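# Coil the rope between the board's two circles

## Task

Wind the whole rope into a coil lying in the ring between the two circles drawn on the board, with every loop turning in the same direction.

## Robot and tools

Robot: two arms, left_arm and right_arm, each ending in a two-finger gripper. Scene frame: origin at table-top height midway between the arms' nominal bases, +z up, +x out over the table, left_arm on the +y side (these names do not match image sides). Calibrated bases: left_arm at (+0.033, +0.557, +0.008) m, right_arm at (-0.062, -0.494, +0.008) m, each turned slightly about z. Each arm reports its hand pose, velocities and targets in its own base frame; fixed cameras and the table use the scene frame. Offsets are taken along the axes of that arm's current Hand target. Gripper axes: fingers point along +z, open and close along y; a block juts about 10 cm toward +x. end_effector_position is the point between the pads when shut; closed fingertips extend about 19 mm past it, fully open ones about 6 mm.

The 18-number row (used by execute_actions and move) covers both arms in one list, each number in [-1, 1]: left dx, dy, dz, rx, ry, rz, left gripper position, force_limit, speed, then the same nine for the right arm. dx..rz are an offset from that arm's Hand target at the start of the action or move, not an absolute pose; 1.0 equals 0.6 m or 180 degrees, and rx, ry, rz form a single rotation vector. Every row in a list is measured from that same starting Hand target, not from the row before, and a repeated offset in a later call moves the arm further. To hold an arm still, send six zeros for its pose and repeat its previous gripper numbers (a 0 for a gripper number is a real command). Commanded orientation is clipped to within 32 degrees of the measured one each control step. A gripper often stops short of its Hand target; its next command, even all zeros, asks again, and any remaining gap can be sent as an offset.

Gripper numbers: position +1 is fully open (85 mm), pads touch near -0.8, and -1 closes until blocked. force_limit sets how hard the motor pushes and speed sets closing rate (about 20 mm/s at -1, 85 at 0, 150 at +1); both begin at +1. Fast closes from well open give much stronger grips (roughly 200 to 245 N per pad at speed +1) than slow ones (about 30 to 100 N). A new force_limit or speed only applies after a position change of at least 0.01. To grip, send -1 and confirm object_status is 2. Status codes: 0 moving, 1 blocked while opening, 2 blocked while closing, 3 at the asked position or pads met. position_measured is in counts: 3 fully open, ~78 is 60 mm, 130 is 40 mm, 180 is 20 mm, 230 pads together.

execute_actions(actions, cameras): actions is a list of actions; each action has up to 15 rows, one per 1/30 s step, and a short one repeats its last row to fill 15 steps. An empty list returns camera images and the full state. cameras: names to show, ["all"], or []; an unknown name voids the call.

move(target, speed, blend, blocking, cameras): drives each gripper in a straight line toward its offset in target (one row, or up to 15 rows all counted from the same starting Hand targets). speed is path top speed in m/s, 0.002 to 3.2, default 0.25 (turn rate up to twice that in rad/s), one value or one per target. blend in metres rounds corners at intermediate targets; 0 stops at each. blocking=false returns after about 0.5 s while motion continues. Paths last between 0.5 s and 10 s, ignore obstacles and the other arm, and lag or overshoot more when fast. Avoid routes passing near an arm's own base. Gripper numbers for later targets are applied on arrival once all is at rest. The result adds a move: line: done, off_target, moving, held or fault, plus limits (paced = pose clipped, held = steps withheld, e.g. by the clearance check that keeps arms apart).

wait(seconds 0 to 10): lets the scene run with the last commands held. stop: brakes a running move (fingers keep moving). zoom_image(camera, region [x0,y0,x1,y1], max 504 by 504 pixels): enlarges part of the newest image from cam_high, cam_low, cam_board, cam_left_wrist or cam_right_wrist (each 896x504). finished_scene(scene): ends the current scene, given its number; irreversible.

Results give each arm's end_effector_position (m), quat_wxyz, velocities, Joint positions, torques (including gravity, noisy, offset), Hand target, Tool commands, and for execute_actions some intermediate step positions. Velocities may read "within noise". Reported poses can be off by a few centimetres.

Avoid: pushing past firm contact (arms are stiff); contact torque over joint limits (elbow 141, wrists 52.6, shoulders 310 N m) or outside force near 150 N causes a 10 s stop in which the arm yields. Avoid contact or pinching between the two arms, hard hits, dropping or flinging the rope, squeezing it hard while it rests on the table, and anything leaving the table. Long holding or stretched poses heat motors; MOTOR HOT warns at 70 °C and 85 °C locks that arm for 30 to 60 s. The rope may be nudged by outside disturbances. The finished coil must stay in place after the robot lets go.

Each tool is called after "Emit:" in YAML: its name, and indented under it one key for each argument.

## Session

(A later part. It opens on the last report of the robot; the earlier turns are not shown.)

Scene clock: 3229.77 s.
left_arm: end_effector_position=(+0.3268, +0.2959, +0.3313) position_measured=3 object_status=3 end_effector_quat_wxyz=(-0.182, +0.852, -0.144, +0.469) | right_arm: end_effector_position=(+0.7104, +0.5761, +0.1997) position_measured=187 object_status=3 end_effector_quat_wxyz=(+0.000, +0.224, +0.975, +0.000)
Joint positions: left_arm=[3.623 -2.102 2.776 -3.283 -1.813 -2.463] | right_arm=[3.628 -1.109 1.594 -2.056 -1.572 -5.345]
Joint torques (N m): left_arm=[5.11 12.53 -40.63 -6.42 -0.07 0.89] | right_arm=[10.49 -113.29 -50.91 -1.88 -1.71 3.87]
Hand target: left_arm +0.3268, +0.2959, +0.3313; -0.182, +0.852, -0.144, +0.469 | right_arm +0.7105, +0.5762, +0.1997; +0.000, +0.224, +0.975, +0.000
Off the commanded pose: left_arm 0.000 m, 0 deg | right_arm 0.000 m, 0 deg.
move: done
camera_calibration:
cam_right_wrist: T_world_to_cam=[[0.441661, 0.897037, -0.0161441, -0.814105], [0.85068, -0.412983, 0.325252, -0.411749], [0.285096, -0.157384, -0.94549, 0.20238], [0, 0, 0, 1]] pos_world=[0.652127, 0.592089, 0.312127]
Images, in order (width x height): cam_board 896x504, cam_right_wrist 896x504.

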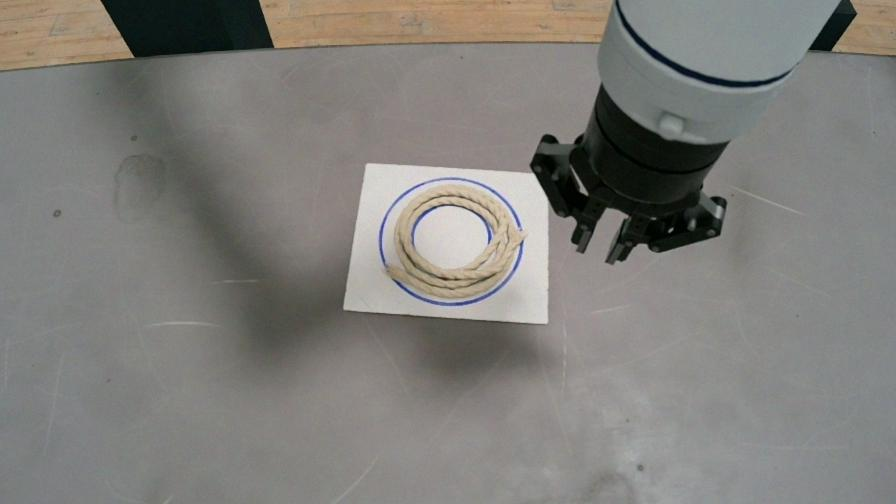

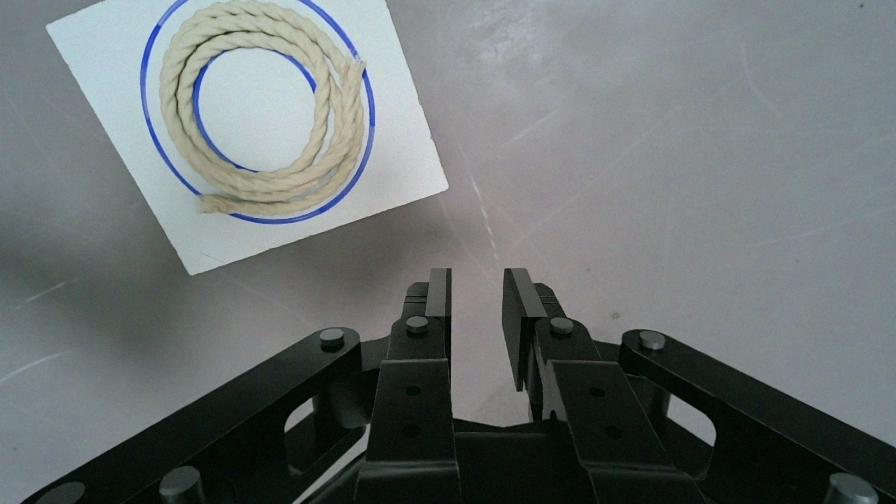

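Emit:
zoom_image:
  camera: "cam_right_wrist"
  region: [230, 80, 360, 210]

Emit:
zoom_image:
  camera: "cam_right_wrist"
  region: [140, 0, 270, 130]

Scaled by 3.877.

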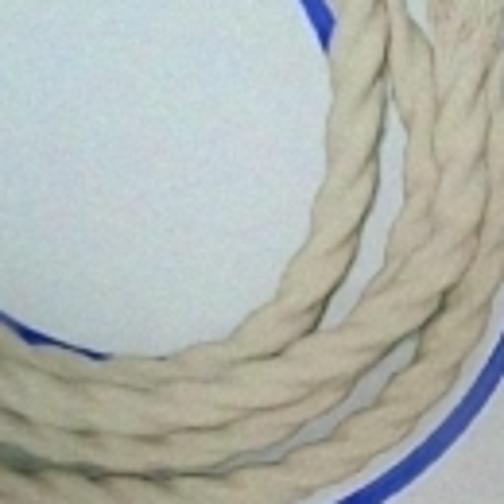

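Scaled by 3.877.

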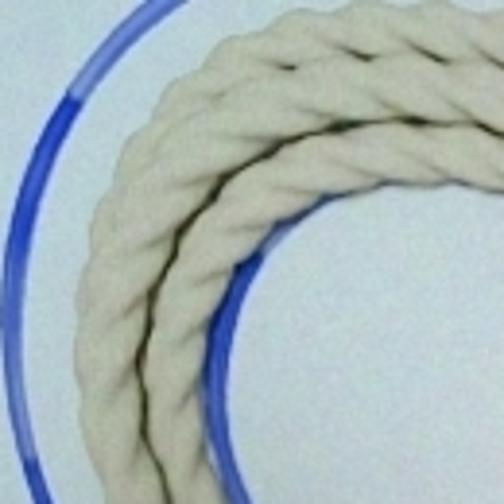

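Emit:
move:
  target:
    - [0,0,0,0,0,0,1,1,1,0.14235,-0.09557,0.16667,0,0,0,-0.8,-1,-1]
    - [0,0,0,0,0,0,1,1,1,0.14235,-0.09557,0.287,0,0,0,-0.8,-1,-1]
    - [0,0,0,0,0,0,1,1,1,0.1416,-0.12598,0.287,0,0,0,-0.8,-1,-1]
    - [0,0,0,0,0,0,1,1,1,0.14235,-0.09557,0.287,0,0,0,-0.8,-1,-1]
  speed: [0.15,0.06,0.02,0.03]
  blend: [0.01,0,0,0]
  cameras: []

Emit:
move:
  target:
    - [0,0,0,0,0,0,1,1,1,0,0,-0.12,0,0,0,-0.8,-1,-1]
    - [0,0,0,0,0,0,1,1,1,-0.14235,0.09557,-0.287,0,0,0,-0.8,-1,-1]
  speed: [0.1,0.2]
  blend: [0.01,0]
  cameras: ["cam_board","cam_right_wrist"]

Emit:
zoom_image:
  camera: "cam_board"
  region: [365, 165, 535, 315]

Emit:
zoom_image:
  camera: "cam_right_wrist"
  region: [130, 0, 390, 240]

Scene clock: 3331.20 s.
left_arm: end_effector_position=(+0.3268, +0.2959, +0.3313) position_measured=3 object_status=3 end_effector_quat_wxyz=(-0.182, +0.852, -0.144, +0.469) | right_arm: end_effector_position=(+0.6086, +0.5617, +0.0275) position_measured=229 object_status=3 end_effector_quat_wxyz=(+0.000, +0.224, +0.975, +0.000)
Joint positions: left_arm=[3.623 -2.102 2.776 -3.283 -1.813 -2.463] | right_arm=[3.671 -1.05 1.881 -2.401 -1.572 -5.301]
Joint torques (N m): left_arm=[5.25 13.22 -40.53 -6.26 -0.01 0.91] | right_arm=[10.03 -103.28 -41.65 -1.7 2.51 4.18]
Hand target: left_arm +0.3268, +0.2959, +0.3313; -0.182, +0.852, -0.144, +0.469 | right_arm +0.6087, +0.5618, +0.0275; +0.000, +0.224, +0.975, +0.000
Off the commanded pose: left_arm 0.000 m, 0 deg | right_arm 0.000 m, 0 deg.
move: done
No camera images: "cameras" was empty.

Scene clock: 3333.17 s.
left_arm: end_effector_position=(+0.3268, +0.2959, +0.3313) position_measured=3 object_status=3 end_effector_quat_wxyz=(-0.182, +0.852, -0.144, +0.469) | right_arm: end_effector_position=(+0.7104, +0.5762, +0.1996) position_measured=229 object_status=3 end_effector_quat_wxyz=(+0.000, +0.224, +0.975, +0.000)
Joint positions: left_arm=[3.623 -2.102 2.776 -3.283 -1.813 -2.463] | right_arm=[3.628 -1.109 1.594 -2.056 -1.572 -5.345]
Joint torques (N m): left_arm=[4.96 12.86 -41.02 -6.31 -0.06 0.62] | right_arm=[-4.96 -111.93 -50.68 -1.8 -1.42 -2.68]
Hand target: left_arm +0.3268, +0.2959, +0.3313; -0.182, +0.852, -0.144, +0.469 | right_arm +0.7105, +0.5762, +0.1997; +0.000, +0.224, +0.975, +0.000
Off the commanded pose: left_arm 0.000 m, 0 deg | right_arm 0.000 m, 0 deg.
move: done
camera_calibration:
cam_right_wrist: T_world_to_cam=[[0.441635, 0.897051, -0.0160593, -0.814081], [0.850692, -0.412989, 0.325213, -0.411623], [0.2851, -0.157287, -0.945504, 0.202257], [0, 0, 0, 1]] pos_world=[0.652027, 0.592089, 0.312027]
Images, in order (width x height): cam_board 896x504, cam_right_wrist 896x504.

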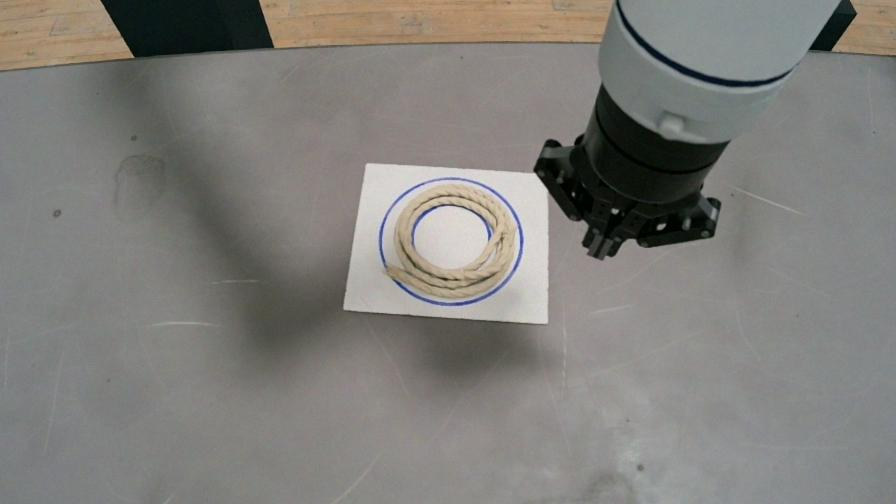

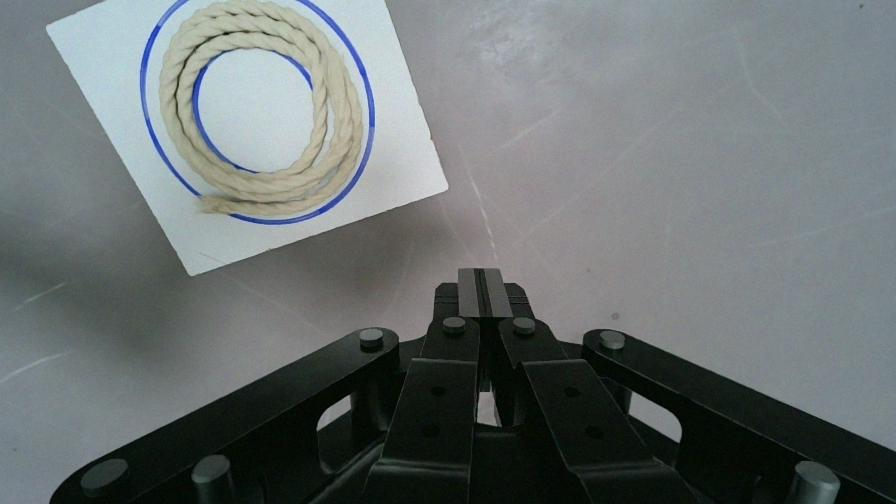

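Scaled by 2.965.

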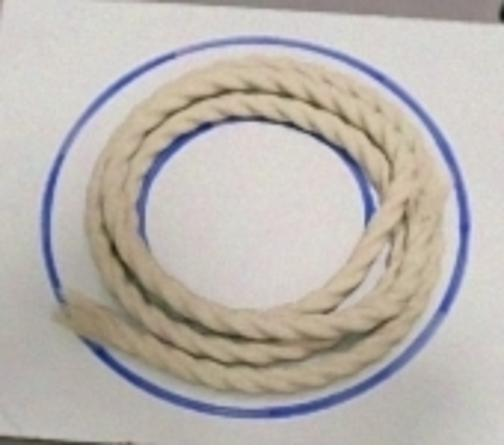

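Scaled by 1.938.

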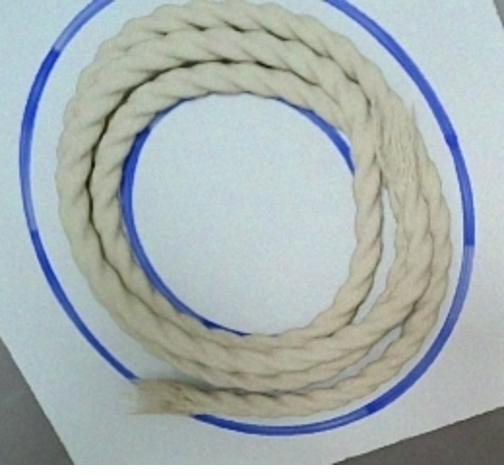

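Emit:
move:
  target: [0,0,0,0,0,0,1,1,1,-0.0512,-0.3229,0.1333,0,0,0.6056,-0.8,-1,-1]
  speed: 0.2
  cameras: []

Scene clock: 3345.97 s.
left_arm: end_effector_position=(+0.3268, +0.2959, +0.3313) position_measured=3 object_status=3 end_effector_quat_wxyz=(-0.182, +0.852, -0.144, +0.469) | right_arm: end_effector_position=(+0.6535, +0.3885, +0.1198) position_measured=229 object_status=3 end_effector_quat_wxyz=(+0.000, +0.924, +0.383, +0.000)
Joint positions: left_arm=[3.623 -2.102 2.776 -3.283 -1.813 -2.463] | right_arm=[3.443 -1.25 1.976 -2.297 -1.572 -3.628]
Joint torques (N m): left_arm=[5.99 13.34 -40.94 -6.39 0.02 0.84] | right_arm=[-6.28 -133.08 -26.16 -7.3 -2.01 4.09]
Hand target: left_arm +0.3268, +0.2959, +0.3313; -0.182, +0.852, -0.144, +0.469 | right_arm +0.6535, +0.3884, +0.1198; +0.000, +0.924, +0.383, +0.000
Off the commanded pose: left_arm 0.000 m, 0 deg | right_arm 0.000 m, 0 deg.
move: done
No camera images: "cameras" was empty.

Emit:
move:
  target:
    - [0,0,0,0,0,0,1,1,1,0,0,0.1705,0,0,0,-0.8,-1,-1]
    - [0,0,0,0,0,0,1,1,1,0,-0.0336,0.1705,0,0,0,-0.8,-1,-1]
    - [0,0,0,0,0,0,1,1,1,0,-0.005,0.1705,0,0,0,-0.8,-1,-1]
    - [0,0,0,0,0,0,1,1,1,0,0,0,0,0,0,-0.8,-1,-1]
  speed: [0.08,0.02,0.04,0.1]
  blend: [0,0,0,0]
  cameras: ["cam_right_wrist"]

Emit:
move:
  target: [0,0,0,0,0,0,1,1,1,0.2883,-0.1539,-0.1333,0,0,-0.6056,-0.8,-1,-1]
  speed: 0.2
  cameras: ["cam_board","cam_right_wrist"]

Emit:
zoom_image:
  camera: "cam_board"
  region: [365, 165, 535, 315]

Emit:
zoom_image:
  camera: "cam_right_wrist"
  region: [130, 0, 390, 240]

Scene clock: 3363.60 s.
left_arm: end_effector_position=(+0.3268, +0.2959, +0.3313) position_measured=3 object_status=3 end_effector_quat_wxyz=(-0.182, +0.852, -0.144, +0.469) | right_arm: end_effector_position=(+0.6535, +0.3884, +0.1197) position_measured=229 object_status=3 end_effector_quat_wxyz=(+0.000, +0.924, +0.383, +0.000)
Joint positions: left_arm=[3.623 -2.102 2.776 -3.283 -1.813 -2.463] | right_arm=[3.443 -1.249 1.976 -2.297 -1.572 -3.627]
Joint torques (N m): left_arm=[5.37 12.54 -41.2 -6.33 -0.11 0.6] | right_arm=[-8.09 -134.16 -46.08 -2.3 -0.78 -3.07]
Hand target: left_arm +0.3268, +0.2959, +0.3313; -0.182, +0.852, -0.144, +0.469 | right_arm +0.6535, +0.3884, +0.1198; +0.000, +0.924, +0.383, +0.000
Off the commanded pose: left_arm 0.000 m, 0 deg | right_arm 0.000 m, 0 deg.
move: done
camera_calibration:
cam_right_wrist: T_world_to_cam=[[0.704299, -0.709746, -0.0149552, -0.169504], [-0.667941, -0.669656, 0.324679, 0.677389], [-0.240454, -0.218682, -0.945706, 0.480796], [0, 0, 0, 1]] pos_world=[0.687446, 0.438454, 0.232223]
Images, in order (width x height): cam_right_wrist 896x504.

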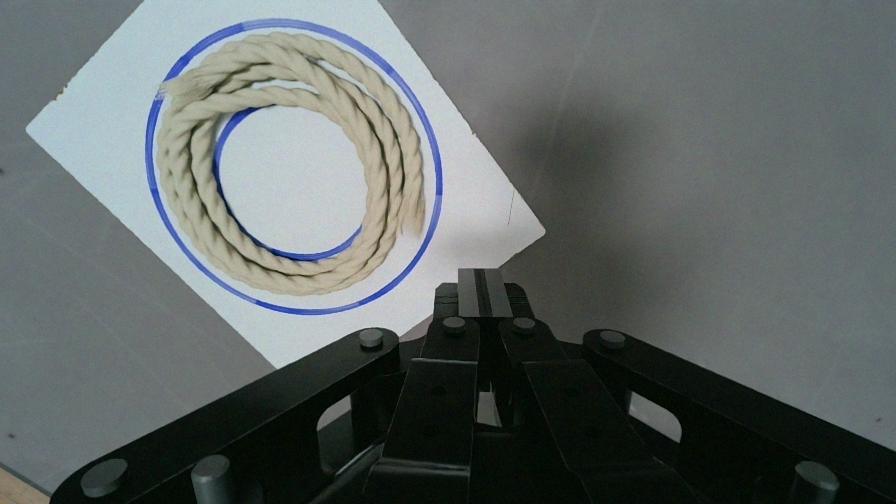

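Scene clock: 3368.93 s.
left_arm: end_effector_position=(+0.3268, +0.2959, +0.3313) position_measured=3 object_status=3 end_effector_quat_wxyz=(-0.182, +0.852, -0.144, +0.469) | right_arm: end_effector_position=(+0.7102, +0.5762, +0.1997) position_measured=229 object_status=3 end_effector_quat_wxyz=(+0.000, +0.224, +0.975, +0.000)
Joint positions: left_arm=[3.623 -2.102 2.776 -3.283 -1.813 -2.463] | right_arm=[3.628 -1.109 1.594 -2.056 -1.572 -5.344]
Joint torques (N m): left_arm=[5.21 11.85 -40.97 -6.32 -0.22 0.81] | right_arm=[10.53 -112.18 -51.3 -2.39 3.06 -2.33]
Hand target: left_arm +0.3268, +0.2959, +0.3313; -0.182, +0.852, -0.144, +0.469 | right_arm +0.7102, +0.5762, +0.1997; +0.000, +0.224, +0.975, +0.000
Off the commanded pose: left_arm 0.000 m, 0 deg | right_arm 0.000 m, 0 deg.
move: done
camera_calibration:
cam_right_wrist: T_world_to_cam=[[0.441877, 0.89693, -0.0161557, -0.814091], [0.85057, -0.413178, 0.325292, -0.411404], [0.285089, -0.157481, -0.945475, 0.202494], [0, 0, 0, 1]] pos_world=[0.651927, 0.592089, 0.312127]
Images, in order (width x height): cam_board 896x504, cam_right_wrist 896x504.

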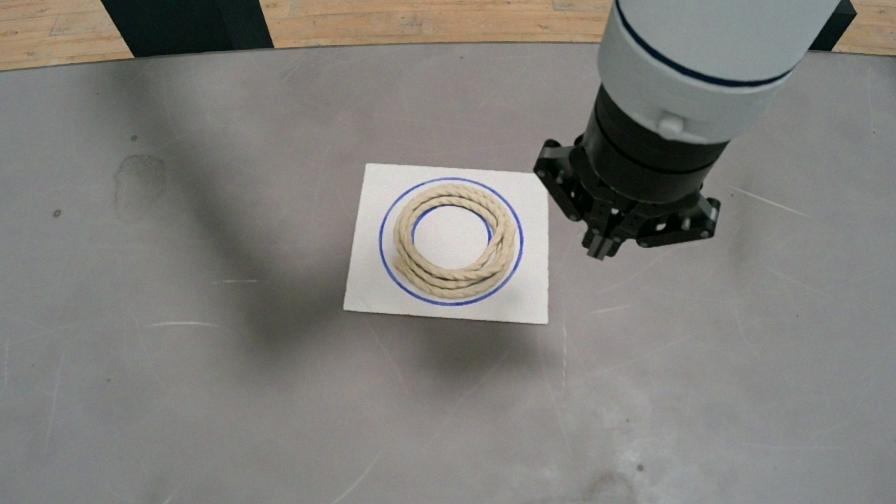

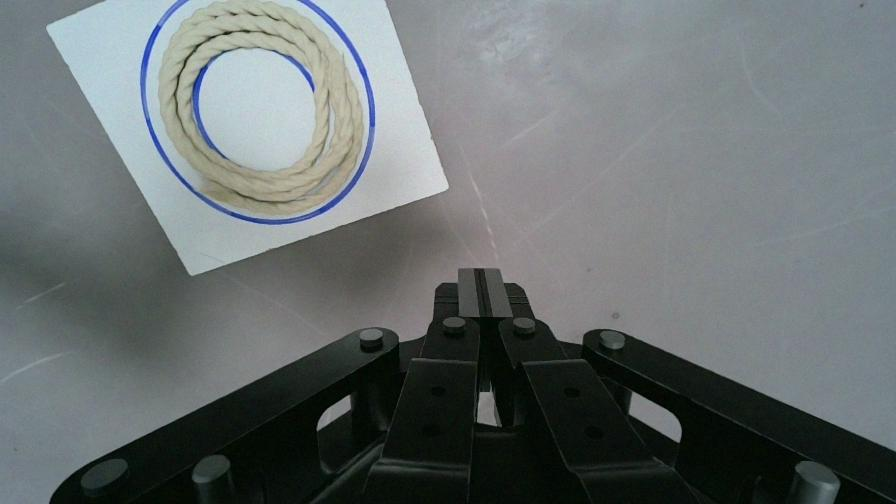

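Scaled by 2.965.

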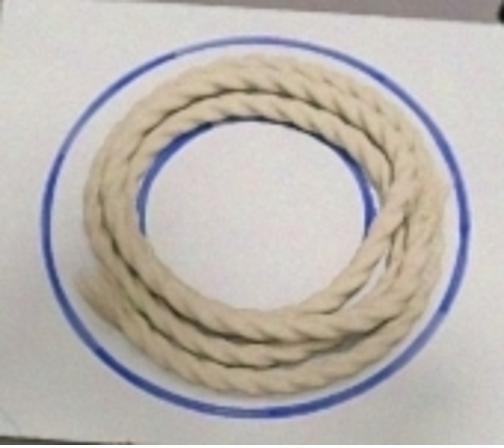

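Scaled by 1.938.

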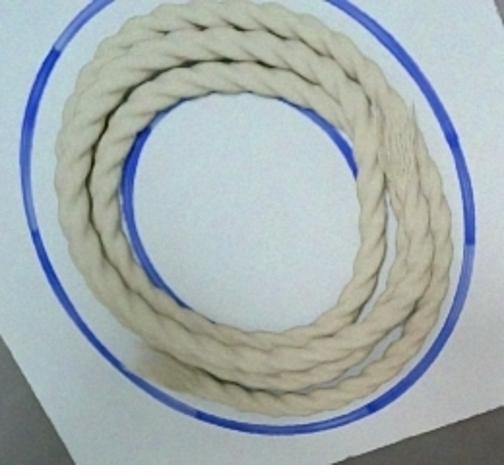

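Emit:
zoom_image:
  camera: "cam_right_wrist"
  region: [200, 70, 350, 220]

Emit:
zoom_image:
  camera: "cam_board"
  region: [400, 190, 510, 300]

Scaled by 3.360.

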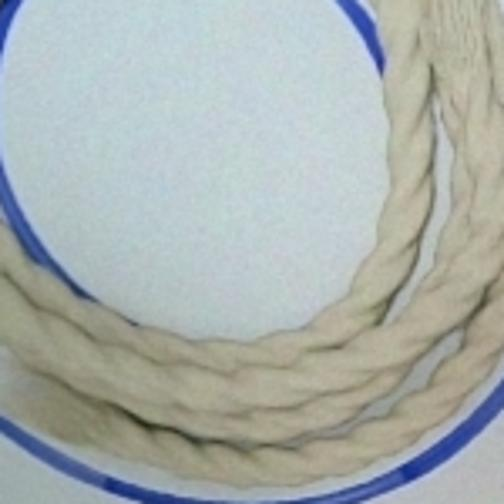

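Scaled by 4.582.

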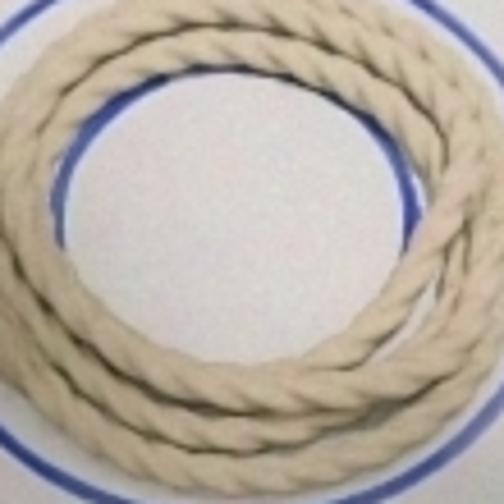

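Emit:
move:
  target: [0,0,0,0,0,0,1,1,1,0.098,-0.2467,0.1995,0,0,0.1889,-0.8,-1,-1]
  speed: 0.15
  cameras: []

Emit:
move:
  target:
    - [0,0,0,0,0,0,1,1,1,0,0,0.1042,0,0,0,-0.8,-1,-1]
    - [0,0,0,0,0,0,1,1,1,0,0.05833,0.1042,0,0,0,-0.8,-1,-1]
    - [0,0,0,0,0,0,1,1,1,0,0.0133,0.1042,0,0,0,-0.8,-1,-1]
    - [0,0,0,0,0,0,1,1,1,0,0,0.1042,0,0,0.1667,-0.8,-1,-1]
  speed: [0.06,0.02,0.04,0.15]
  cameras: ["cam_board"]

Emit:
zoom_image:
  camera: "cam_board"
  region: [365, 165, 535, 315]

Scene clock: 3459.40 s.
left_arm: end_effector_position=(+0.3268, +0.2959, +0.3313) position_measured=3 object_status=3 end_effector_quat_wxyz=(-0.182, +0.852, -0.144, +0.469) | right_arm: end_effector_position=(+0.5927, +0.4687, +0.0801) position_measured=229 object_status=3 end_effector_quat_wxyz=(+0.000, +0.499, +0.866, +0.000)
Joint positions: left_arm=[3.623 -2.102 2.776 -3.283 -1.813 -2.463] | right_arm=[3.574 -1.207 2.007 -2.372 -1.572 -4.805]
Joint torques (N m): left_arm=[4.79 13.96 -40.7 -6.29 -0.02 0.68] | right_arm=[-6.29 -134.57 -23.92 -7.18 -1.88 4.32]
Hand target: left_arm +0.3268, +0.2959, +0.3313; -0.182, +0.852, -0.144, +0.469 | right_arm +0.5927, +0.4687, +0.0800; +0.000, +0.499, +0.866, +0.000
Off the commanded pose: left_arm 0.000 m, 0 deg | right_arm 0.000 m, 0 deg.
move: done
No camera images: "cameras" was empty.

Scene clock: 3465.90 s.
left_arm: end_effector_position=(+0.3268, +0.2959, +0.3313) position_measured=3 object_status=3 end_effector_quat_wxyz=(-0.182, +0.852, -0.144, +0.469) | right_arm: end_effector_position=(+0.5927, +0.4686, +0.0175) position_measured=229 object_status=3 end_effector_quat_wxyz=(+0.000, +0.707, +0.708, +0.000)
Joint positions: left_arm=[3.623 -2.102 2.776 -3.283 -1.813 -2.463] | right_arm=[3.574 -1.121 2.034 -2.484 -1.572 -4.282]
Joint torques (N m): left_arm=[5.13 13.74 -40.75 -6.18 0.05 0.66] | right_arm=[7.14 -140.43 -19.33 -7.5 -1.24 3.7]
Hand target: left_arm +0.3268, +0.2959, +0.3313; -0.182, +0.852, -0.144, +0.469 | right_arm +0.5927, +0.4686, +0.0175; +0.000, +0.707, +0.708, +0.000
Off the commanded pose: left_arm 0.000 m, 0 deg | right_arm 0.000 m, 0 deg.
move: done
Images, in order (width x height): cam_board 896x504.

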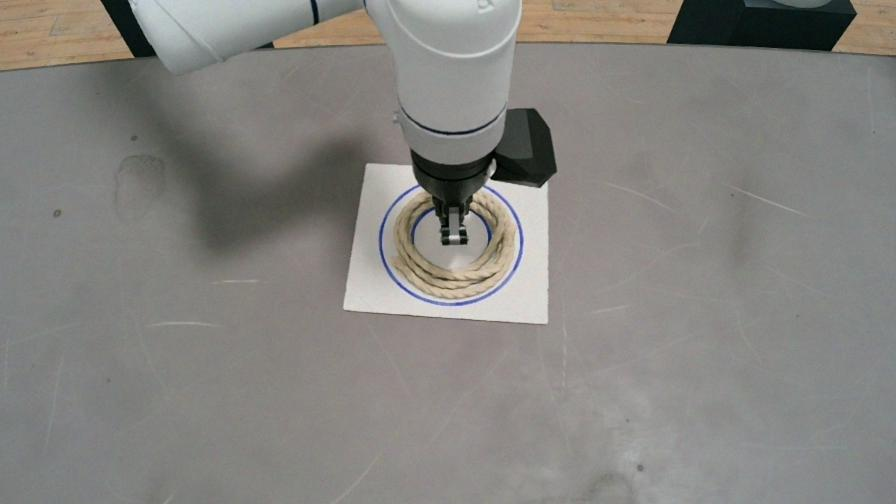

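Scaled by 2.965.

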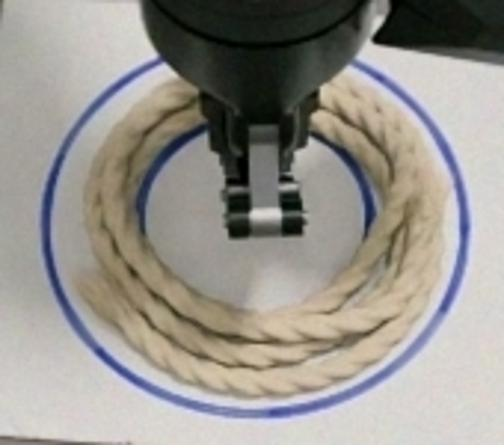

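Emit:
move:
  target:
    - [0,0,0,0,0,0,1,1,1,0,0.0583,0,0,0,0,-0.8,-1,-1]
    - [0,0,0,0,0,0,1,1,1,0,0.0133,0,0,0,0,-0.8,-1,-1]
    - [0,0,0,0,0,0,1,1,1,0,0,0,0,0,0.1667,-0.8,-1,-1]
  speed: [0.02,0.04,0.15]
  cameras: ["cam_board"]

Emit:
zoom_image:
  camera: "cam_board"
  region: [365, 165, 535, 315]

Scene clock: 3476.10 s.
left_arm: end_effector_position=(+0.3268, +0.2959, +0.3313) position_measured=3 object_status=3 end_effector_quat_wxyz=(-0.182, +0.852, -0.144, +0.469) | right_arm: end_effector_position=(+0.5927, +0.4686, +0.0175) position_measured=229 object_status=3 end_effector_quat_wxyz=(+0.000, +0.866, +0.501, +0.000)
Joint positions: left_arm=[3.623 -2.102 2.776 -3.283 -1.813 -2.463] | right_arm=[3.574 -1.121 2.034 -2.484 -1.572 -3.758]
Joint torques (N m): left_arm=[3.46 13.18 -41.02 -6.04 0.1 0.61] | right_arm=[11.43 -141.21 -19.79 -7.52 -1.46 4.22]
Hand target: left_arm +0.3268, +0.2959, +0.3313; -0.182, +0.852, -0.144, +0.469 | right_arm +0.5927, +0.4686, +0.0175; +0.000, +0.866, +0.501, +0.000
Off the commanded pose: left_arm 0.000 m, 0 deg | right_arm 0.000 m, 0 deg.
move: done
Images, in order (width x height): cam_board 896x504.

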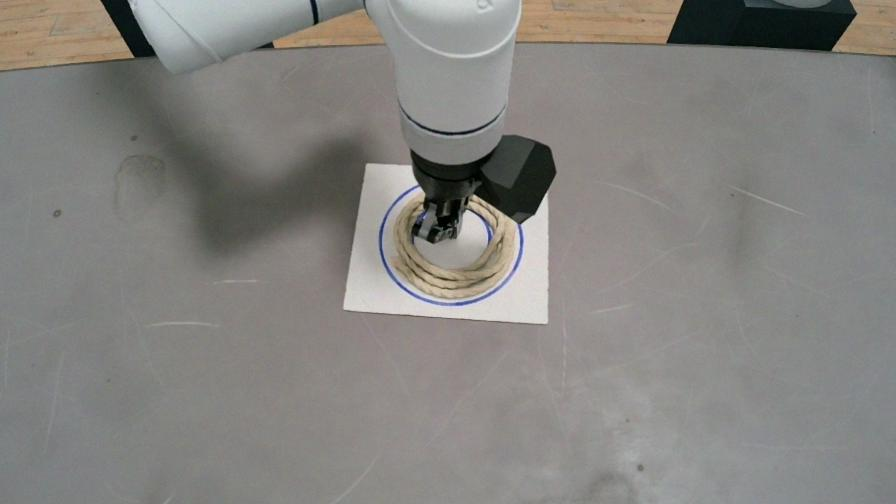

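Scaled by 2.965.

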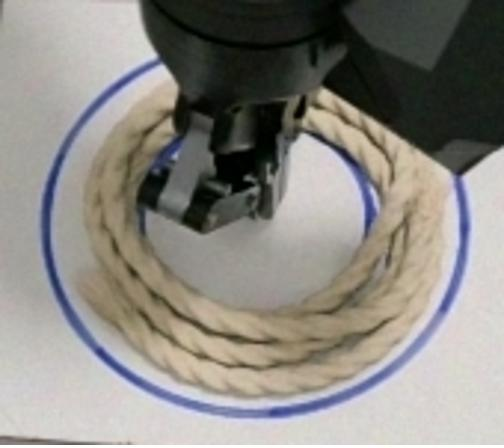

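Emit:
move:
  target:
    - [0,0,0,0,0,0,1,1,1,0,0.0592,0,0,0,0,-0.8,-1,-1]
    - [0,0,0,0,0,0,1,1,1,0,0.0133,0,0,0,0,-0.8,-1,-1]
    - [0,0,0,0,0,0,1,1,1,0,0,-0.1,0,0,0,-0.8,-1,-1]
    - [0,0,0,0,0,0,1,1,1,-0.1,0,-0.304,0,0,0,-0.8,-1,-1]
  speed: [0.02,0.04,0.1,0.15]
  blend: [0,0.002,0.01,0]
  cameras: ["cam_right_wrist"]

Emit:
zoom_image:
  camera: "cam_right_wrist"
  region: [250, 0, 650, 300]

Scene clock: 3491.90 s.
left_arm: end_effector_position=(+0.3268, +0.2959, +0.3313) position_measured=3 object_status=3 end_effector_quat_wxyz=(-0.182, +0.852, -0.144, +0.469) | right_arm: end_effector_position=(+0.5627, +0.4168, +0.1998) position_measured=229 object_status=3 end_effector_quat_wxyz=(+0.000, +0.866, +0.501, +0.000)
Joint positions: left_arm=[3.623 -2.102 2.776 -3.283 -1.813 -2.463] | right_arm=[3.523 -1.425 2.029 -2.174 -1.572 -3.808]
Joint torques (N m): left_arm=[4.4 13.6 -40.6 -6.05 -0.04 0.73] | right_arm=[-6.86 -114.2 -49.86 -2.1 2.6 -2.24]
Hand target: left_arm +0.3268, +0.2959, +0.3313; -0.182, +0.852, -0.144, +0.469 | right_arm +0.5627, +0.4167, +0.1999; +0.000, +0.866, +0.501, +0.000
Off the commanded pose: left_arm 0.000 m, 0 deg | right_arm 0.000 m, 0 deg.
move: done
camera_calibration:
cam_right_wrist: T_world_to_cam=[[0.863968, -0.503323, -0.0149937, -0.260114], [-0.471841, -0.81961, 0.324969, 0.561805], [-0.175854, -0.273689, -0.945606, 0.52738], [0, 0, 0, 1]] pos_world=[0.582555, 0.473877, 0.312224]
Images, in order (width x height): cam_right_wrist 896x504.

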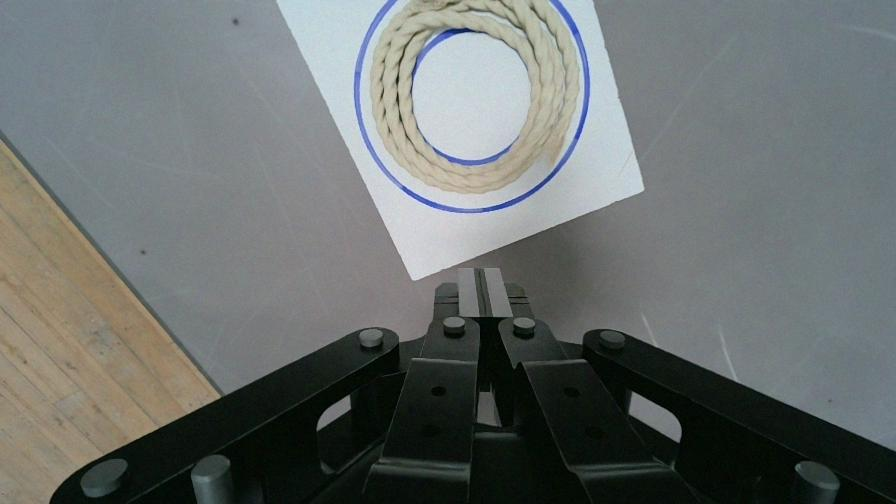

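Scaled by 1.260.

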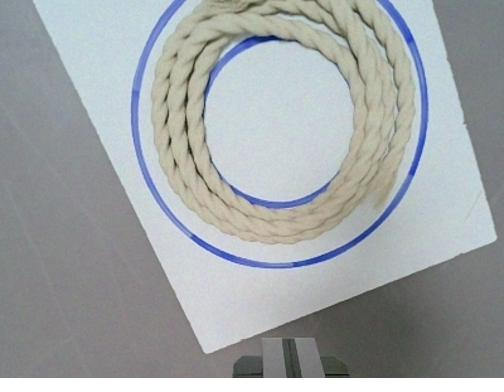

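Emit:
zoom_image:
  camera: "cam_right_wrist"
  region: [400, 0, 600, 200]

Scaled by 2.520.

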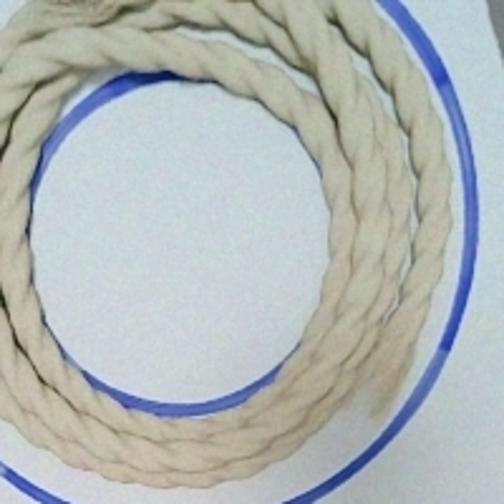

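Emit:
move:
  target:
    - [0,0,0,0,0,0,1,1,1,0.1,0,0.2333,0,0,0,-0.8,-1,-1]
    - [0,0,0,0,0,0,1,1,1,0.1,0,0.304,0,0,0,-0.8,-1,-1]
    - [0,0,0,0,0,0,1,1,1,0.1,0.0633,0.304,0,0,0,-0.8,-1,-1]
    - [0,0,0,0,0,0,1,1,1,0.1,0.0133,0.304,0,0,0,-0.8,-1,-1]
  speed: [0.15,0.06,0.025,0.05]
  blend: [0.005,0,0,0]
  cameras: []

Emit:
move:
  target:
    - [0,0,0,0,0,0,1,1,1,0,-0.0133,0,0,0,0.1667,-0.8,-1,-1]
    - [0,0,0,0,0,0,1,1,1,-0.03125,0.0408,0,0,0,0.1667,-0.8,-1,-1]
    - [0,0,0,0,0,0,1,1,1,-0.0067,-0.0018,0,0,0,0.1667,-0.8,-1,-1]
    - [0,0,0,0,0,0,1,1,1,0,-0.0133,0,0,0,-0.1667,-0.8,-1,-1]
  speed: [0.15,0.025,0.05,0.2]
  blend: [0,0,0,0]
  cameras: ["cam_board"]

Emit:
zoom_image:
  camera: "cam_board"
  region: [365, 165, 535, 315]

Scene clock: 3533.13 s.
left_arm: end_effector_position=(+0.3268, +0.2959, +0.3313) position_measured=3 object_status=3 end_effector_quat_wxyz=(-0.182, +0.852, -0.144, +0.469) | right_arm: end_effector_position=(+0.5998, +0.4645, +0.0175) position_measured=229 object_status=3 end_effector_quat_wxyz=(+0.000, +0.866, +0.501, +0.000)
Joint positions: left_arm=[3.623 -2.102 2.776 -3.283 -1.813 -2.463] | right_arm=[3.565 -1.118 2.028 -2.481 -1.572 -3.767]
Joint torques (N m): left_arm=[4.93 12.02 -41.03 -5.98 0.03 0.85] | right_arm=[6.89 -141.79 -20.65 -7.59 3.12 4.04]
Hand target: left_arm +0.3268, +0.2959, +0.3313; -0.182, +0.852, -0.144, +0.469 | right_arm +0.5996, +0.4646, +0.0175; +0.000, +0.866, +0.501, +0.000
Off the commanded pose: left_arm 0.000 m, 0 deg | right_arm 0.000 m, 0 deg.
move: done
No camera images: "cameras" was empty.

Scene clock: 3540.93 s.
left_arm: end_effector_position=(+0.3268, +0.2959, +0.3313) position_measured=3 object_status=3 end_effector_quat_wxyz=(-0.182, +0.852, -0.144, +0.469) | right_arm: end_effector_position=(+0.5927, +0.4686, +0.0175) position_measured=229 object_status=3 end_effector_quat_wxyz=(+0.000, +0.707, +0.708, +0.000)
Joint positions: left_arm=[3.623 -2.102 2.776 -3.283 -1.813 -2.463] | right_arm=[3.574 -1.121 2.034 -2.484 -1.572 -4.281]
Joint torques (N m): left_arm=[4.14 12.38 -40.69 -5.98 -0.21 0.71] | right_arm=[10.08 -93.02 -38.65 -2.5 3.77 -2.41]
Hand target: left_arm +0.3268, +0.2959, +0.3313; -0.182, +0.852, -0.144, +0.469 | right_arm +0.5927, +0.4686, +0.0175; +0.000, +0.707, +0.708, +0.000
Off the commanded pose: left_arm 0.000 m, 0 deg | right_arm 0.000 m, 0 deg.
move: done
Images, in order (width x height): cam_board 896x504.

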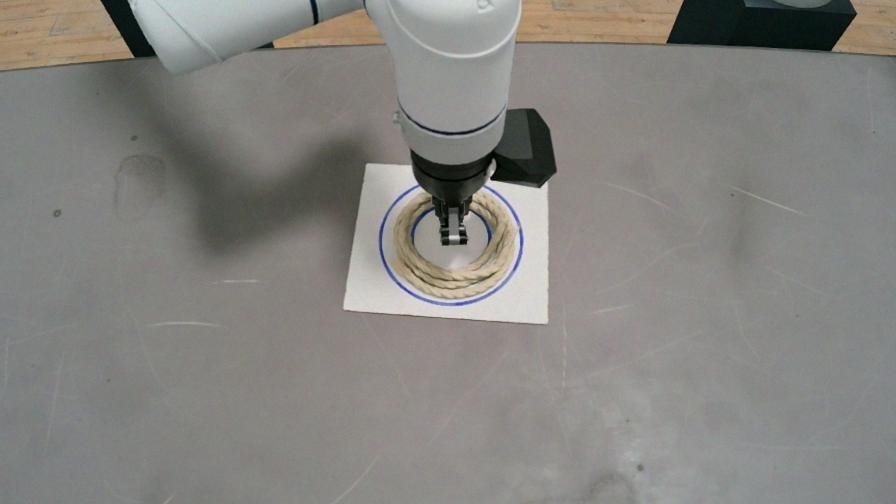

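Scaled by 2.965.

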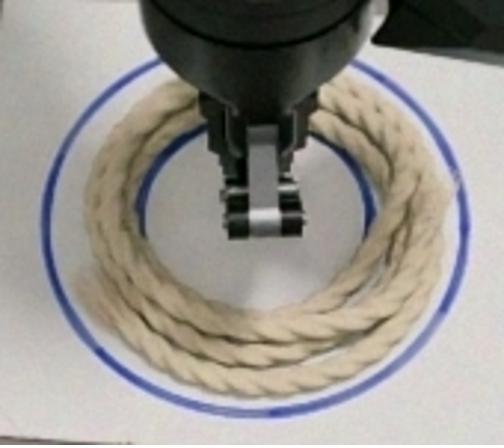

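Emit:
move:
  target:
    - [0,0,0,0,0,0,1,1,1,0,0.0625,0,0,0,0,-0.8,-1,-1]
    - [0,0,0,0,0,0,1,1,1,0,0.0133,0,0,0,0,-0.8,-1,-1]
    - [0,0,0,0,0,0,1,1,1,0,0,-0.08,0,0,0,-0.8,-1,-1]
    - [0,0,0,0,0,0,1,1,1,-0.1,0,-0.304,0,0,0,-0.8,-1,-1]
  speed: [0.025,0.05,0.1,0.15]
  blend: [0,0.002,0.01,0]
  cameras: ["cam_right_wrist"]

Emit:
zoom_image:
  camera: "cam_right_wrist"
  region: [330, 0, 610, 240]

Scene clock: 3552.83 s.
left_arm: end_effector_position=(+0.3268, +0.2959, +0.3313) position_measured=3 object_status=3 end_effector_quat_wxyz=(-0.182, +0.852, -0.144, +0.469) | right_arm: end_effector_position=(+0.5927, +0.4088, +0.1998) position_measured=229 object_status=3 end_effector_quat_wxyz=(+0.000, +0.707, +0.708, +0.000)
Joint positions: left_arm=[3.623 -2.102 2.776 -3.283 -1.813 -2.463] | right_arm=[3.497 -1.395 1.992 -2.168 -1.572 -4.359]
Joint torques (N m): left_arm=[5.14 12.96 -40.98 -5.98 -0.25 0.76] | right_arm=[-6.78 -120.07 -49.01 -1.67 3.04 -2.63]
Hand target: left_arm +0.3268, +0.2959, +0.3313; -0.182, +0.852, -0.144, +0.469 | right_arm +0.5927, +0.4087, +0.1999; +0.000, +0.707, +0.708, +0.000
Off the commanded pose: left_arm 0.000 m, 0 deg | right_arm 0.000 m, 0 deg.
move: done
camera_calibration:
cam_right_wrist: T_world_to_cam=[[0.999876, -0.00384192, -0.0152968, -0.574713], [0.0013416, -0.945644, 0.325201, 0.340397], [-0.0157147, -0.325181, -0.945521, 0.456588], [0, 0, 0, 1]] pos_world=[0.58136, 0.46816, 0.312225]
Images, in order (width x height): cam_right_wrist 896x504.

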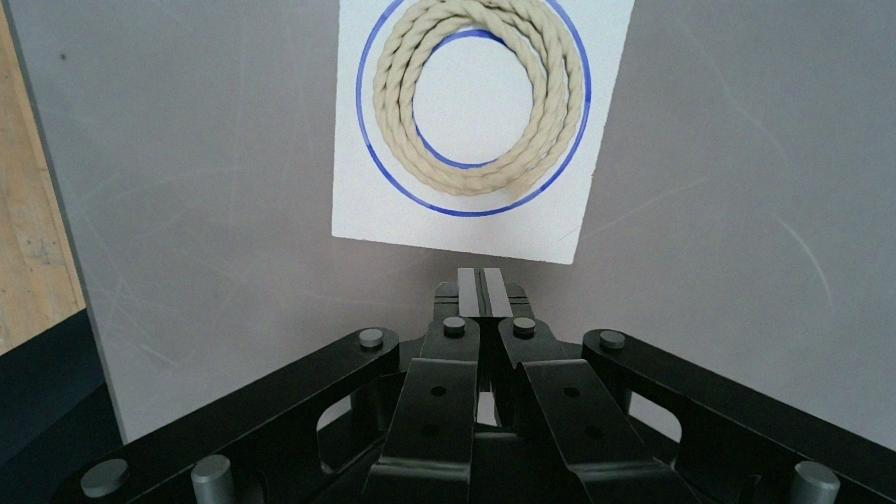

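Scaled by 1.800.

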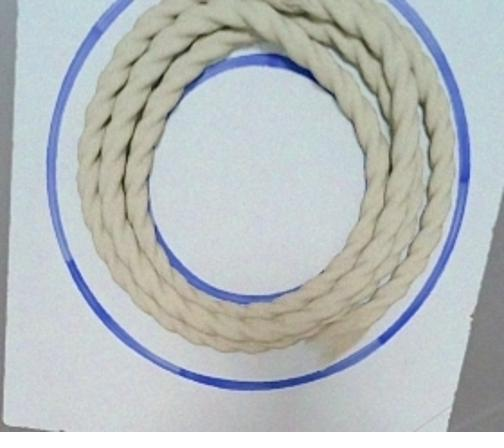

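Emit:
zoom_image:
  camera: "cam_right_wrist"
  region: [405, 15, 555, 175]

Scaled by 3.150.

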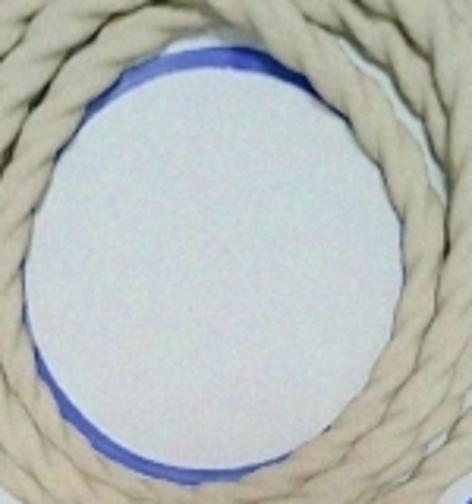

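Emit:
move:
  target:
    - [0,0,0,0,0,0,1,1,1,0.1003,0,0.233,0,0,0,-0.8,-1,-1]
    - [0,0,0,0,0,0,1,1,1,0.1003,0,0.3038,0,0,0,-0.8,-1,-1]
    - [0,0,0,0,0,0,1,1,1,0.1003,0.0667,0.3038,0,0,0,-0.8,-1,-1]
    - [0,0,0,0,0,0,1,1,1,0.1003,0.0133,0.3038,0,0,0,-0.8,-1,-1]
  speed: [0.15,0.06,0.025,0.05]
  blend: [0.005,0,0,0]
  cameras: []

Emit:
move:
  target:
    - [0,0,0,0,0,0,1,1,1,0,-0.0133,0,0,0,0.1667,-0.8,-1,-1]
    - [0,0,0,0,0,0,1,1,1,-0.03375,0.0452,0,0,0,0.1667,-0.8,-1,-1]
    - [0,0,0,0,0,0,1,1,1,-0.0067,-0.0017,0,0,0,0.1667,-0.8,-1,-1]
    - [0,0,0,0,0,0,1,1,1,0,-0.0133,0,0,0,-0.1667,-0.8,-1,-1]
  speed: [0.15,0.025,0.05,0.2]
  cameras: []

Emit:
move:
  target:
    - [0,0,0,0,0,0,1,1,1,0,0.065,0,0,0,0,-0.8,-1,-1]
    - [0,0,0,0,0,0,1,1,1,0,0.0133,0,0,0,0,-0.8,-1,-1]
    - [0,0,0,0,0,0,1,1,1,0,0.0133,-0.1,0,0,0,-0.8,-1,-1]
  speed: [0.025,0.05,0.1]
  cameras: []

Scene clock: 3639.77 s.
left_arm: end_effector_position=(+0.3268, +0.2959, +0.3313) position_measured=3 object_status=3 end_effector_quat_wxyz=(-0.182, +0.852, -0.144, +0.469) | right_arm: end_effector_position=(+0.6008, +0.4688, +0.0176) position_measured=229 object_status=3 end_effector_quat_wxyz=(+0.000, +0.707, +0.708, +0.000)
Joint positions: left_arm=[3.623 -2.102 2.776 -3.283 -1.813 -2.463] | right_arm=[3.569 -1.114 2.021 -2.478 -1.572 -4.286]
Joint torques (N m): left_arm=[4.98 13.7 -40.96 -5.74 -0.06 0.91] | right_arm=[9.47 -142.62 -19.3 -7.56 0.24 3.91]
Hand target: left_arm +0.3268, +0.2959, +0.3313; -0.182, +0.852, -0.144, +0.469 | right_arm +0.6007, +0.4688, +0.0176; +0.000, +0.707, +0.708, +0.000
Off the commanded pose: left_arm 0.000 m, 0 deg | right_arm 0.000 m, 0 deg.
move: done
No camera images: "cameras" was empty.

Scene clock: 3647.73 s.
left_arm: end_effector_position=(+0.3268, +0.2959, +0.3313) position_measured=3 object_status=3 end_effector_quat_wxyz=(-0.182, +0.852, -0.144, +0.469) | right_arm: end_effector_position=(+0.5927, +0.4688, +0.0176) position_measured=229 object_status=3 end_effector_quat_wxyz=(+0.000, +0.499, +0.866, +0.000)
Joint positions: left_arm=[3.623 -2.102 2.776 -3.283 -1.813 -2.463] | right_arm=[3.574 -1.121 2.034 -2.483 -1.572 -4.805]
Joint torques (N m): left_arm=[4.69 12.62 -41.13 -5.73 -0.26 0.8] | right_arm=[5.07 -141.87 -20.6 -7.53 3.76 -2.77]
Hand target: left_arm +0.3268, +0.2959, +0.3313; -0.182, +0.852, -0.144, +0.469 | right_arm +0.5927, +0.4688, +0.0176; +0.000, +0.499, +0.866, +0.000
Off the commanded pose: left_arm 0.000 m, 0 deg | right_arm 0.000 m, 0 deg.
move: done
No camera images: "cameras" was empty.

Scene clock: 3651.47 s.
left_arm: end_effector_position=(+0.3268, +0.2959, +0.3313) position_measured=3 object_status=3 end_effector_quat_wxyz=(-0.182, +0.852, -0.144, +0.469) | right_arm: end_effector_position=(+0.5996, +0.4728, +0.0775) position_measured=229 object_status=3 end_effector_quat_wxyz=(+0.000, +0.499, +0.866, +0.000)
Joint positions: left_arm=[3.623 -2.102 2.776 -3.283 -1.813 -2.463] | right_arm=[3.575 -1.193 1.993 -2.371 -1.572 -4.804]
Joint torques (N m): left_arm=[4.18 12.73 -41.03 -5.74 0.18 0.78] | right_arm=[5.35 -136.54 -43.62 -2.01 0.44 1.2]
Hand target: left_arm +0.3268, +0.2959, +0.3313; -0.182, +0.852, -0.144, +0.469 | right_arm +0.5996, +0.4728, +0.0776; +0.000, +0.499, +0.866, +0.000
Off the commanded pose: left_arm 0.000 m, 0 deg | right_arm 0.000 m, 0 deg.
move: done
No camera images: "cameras" was empty.

Emit:
move:
  target: [0,0,0,0,0,0,1,1,1,-0.0996,-0.0135,-0.2042,0,0,0,-0.8,-1,-1]
  speed: 0.15
  cameras: ["cam_right_wrist"]

Emit:
zoom_image:
  camera: "cam_right_wrist"
  region: [340, 0, 620, 240]

Emit:
zoom_image:
  camera: "cam_right_wrist"
  region: [405, 15, 555, 175]

Scene clock: 3659.97 s.
left_arm: end_effector_position=(+0.3268, +0.2959, +0.3313) position_measured=3 object_status=3 end_effector_quat_wxyz=(-0.182, +0.852, -0.144, +0.469) | right_arm: end_effector_position=(+0.6225, +0.4172, +0.2000) position_measured=229 object_status=3 end_effector_quat_wxyz=(+0.000, +0.499, +0.866, +0.000)
Joint positions: left_arm=[3.623 -2.102 2.776 -3.283 -1.813 -2.463] | right_arm=[3.493 -1.351 1.936 -2.156 -1.572 -4.886]
Joint torques (N m): left_arm=[3.92 11.96 -41.63 -5.86 -0.12 0.67] | right_arm=[-6.86 -126.46 -49.54 -1.72 2.97 -2.35]
Hand target: left_arm +0.3268, +0.2959, +0.3313; -0.182, +0.852, -0.144, +0.469 | right_arm +0.6225, +0.4171, +0.2002; +0.000, +0.499, +0.866, +0.000
Off the commanded pose: left_arm 0.000 m, 0 deg | right_arm 0.000 m, 0 deg.
move: done
camera_calibration:
cam_right_wrist: T_world_to_cam=[[0.867785, 0.496691, -0.0157439, -0.730978], [0.474166, -0.818118, 0.325344, 0.000704273], [0.148715, -0.289794, -0.945465, 0.342968], [0, 0, 0, 1]] pos_world=[0.582993, 0.463036, 0.312526]
Images, in order (width x height): cam_right_wrist 896x504.

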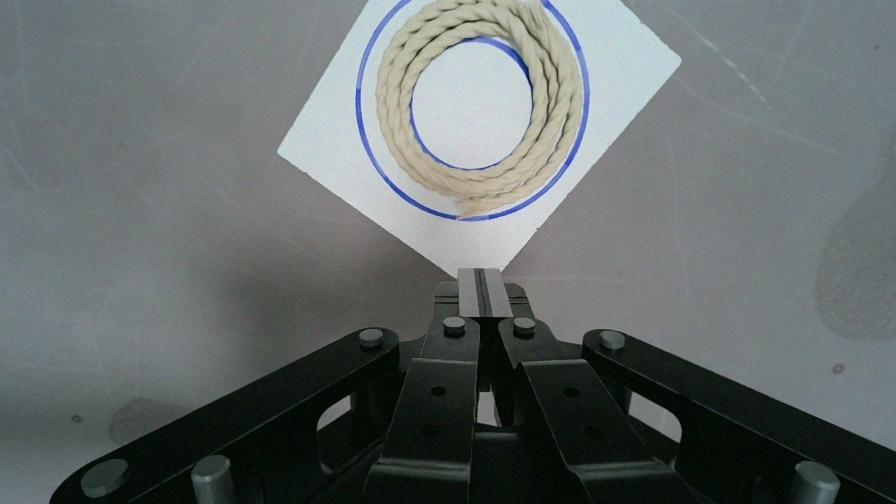

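Scaled by 1.800.

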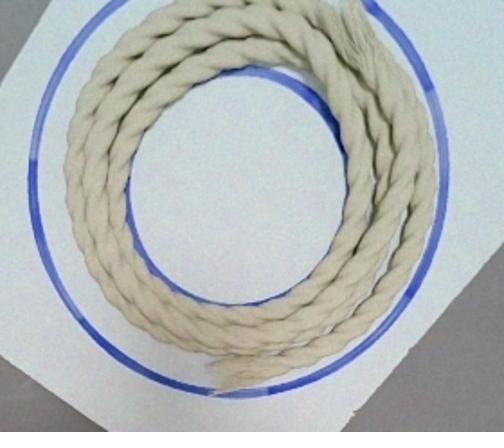

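Scaled by 3.150.

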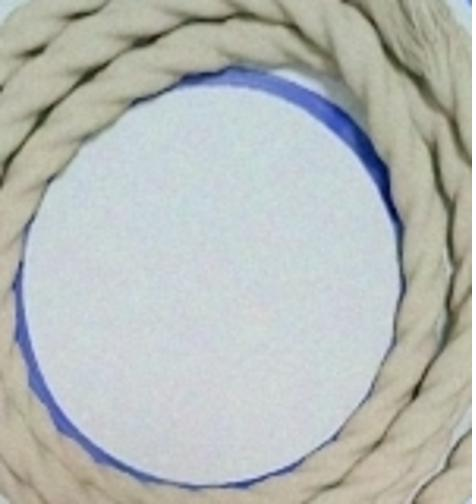

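Emit:
move:
  target: [0,0,0,0,0,0,1,1,1,-0.0615,-0.0085,0.1333,0,0,0.5167,-0.8,-1,-1]
  speed: 0.2
  cameras: []

Emit:
move:
  target:
    - [0,0,0,0,0,0,1,1,1,0,0,0.1705,0,0,0,-0.8,-1,-1]
    - [0,0,0,0,0,0,1,1,1,0,-0.0283,0.1705,0,0,0,-0.8,-1,-1]
    - [0,0,0,0,0,0,1,1,1,0,0,0.1705,0,0,0,-0.8,-1,-1]
    - [0,0,0,0,0,0,1,1,1,0,0,-0.03,0,0,0,-0.8,-1,-1]
  speed: [0.08,0.025,0.05,0.12]
  cameras: ["cam_right_wrist"]

Emit:
zoom_image:
  camera: "cam_right_wrist"
  region: [130, 0, 530, 330]

Scene clock: 3690.90 s.
left_arm: end_effector_position=(+0.3268, +0.2959, +0.3313) position_measured=3 object_status=3 end_effector_quat_wxyz=(-0.182, +0.852, -0.144, +0.469) | right_arm: end_effector_position=(+0.6366, +0.3826, +0.1202) position_measured=229 object_status=3 end_effector_quat_wxyz=(+0.000, +0.972, +0.234, +0.000)
Joint positions: left_arm=[3.623 -2.102 2.776 -3.283 -1.813 -2.463] | right_arm=[3.442 -1.274 2.01 -2.307 -1.572 -3.314]
Joint torques (N m): left_arm=[4.13 12.22 -41.24 -5.83 0.02 0.77] | right_arm=[-7.04 -81.32 -25.79 -7.44 -2.42 3.82]
Hand target: left_arm +0.3268, +0.2959, +0.3313; -0.182, +0.852, -0.144, +0.469 | right_arm +0.6366, +0.3826, +0.1202; +0.000, +0.972, +0.234, +0.000
Off the commanded pose: left_arm 0.000 m, 0 deg | right_arm 0.000 m, 0 deg.
move: done
No camera images: "cameras" was empty.

Scene clock: 3695.47 s.
left_arm: end_effector_position=(+0.3268, +0.2959, +0.3313) position_measured=3 object_status=3 end_effector_quat_wxyz=(-0.182, +0.852, -0.144, +0.469) | right_arm: end_effector_position=(+0.6366, +0.3826, +0.1381) position_measured=229 object_status=3 end_effector_quat_wxyz=(+0.000, +0.972, +0.234, +0.000)
Joint positions: left_arm=[3.623 -2.102 2.776 -3.283 -1.813 -2.463] | right_arm=[3.442 -1.295 1.998 -2.274 -1.572 -3.314]
Joint torques (N m): left_arm=[4.93 11.35 -40.99 -5.49 0.06 0.67] | right_arm=[9.48 -127.9 -45.17 -2.2 2.61 0.36]
Hand target: left_arm +0.3268, +0.2959, +0.3313; -0.182, +0.852, -0.144, +0.469 | right_arm +0.6366, +0.3826, +0.1382; +0.000, +0.972, +0.234, +0.000
Off the commanded pose: left_arm 0.000 m, 0 deg | right_arm 0.000 m, 0 deg.
move: done
camera_calibration:
cam_right_wrist: T_world_to_cam=[[0.450481, -0.892661, -0.0149669, 0.0700915], [-0.84225, -0.430482, 0.324501, 0.675676], [-0.296112, -0.133576, -0.945767, 0.495715], [0, 0, 0, 1]] pos_world=[0.684301, 0.41965, 0.250623]
Images, in order (width x height): cam_right_wrist 896x504.

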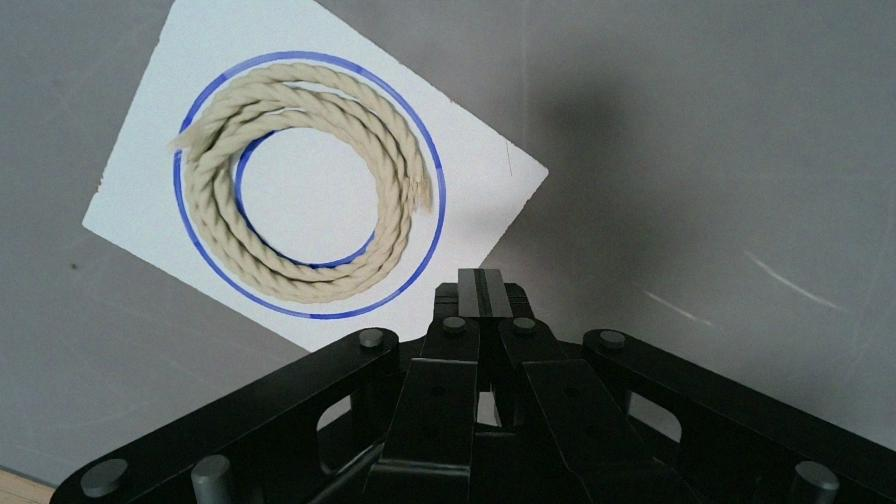

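Scaled by 1.260.

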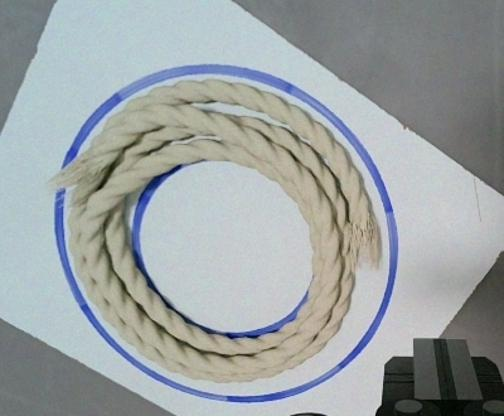

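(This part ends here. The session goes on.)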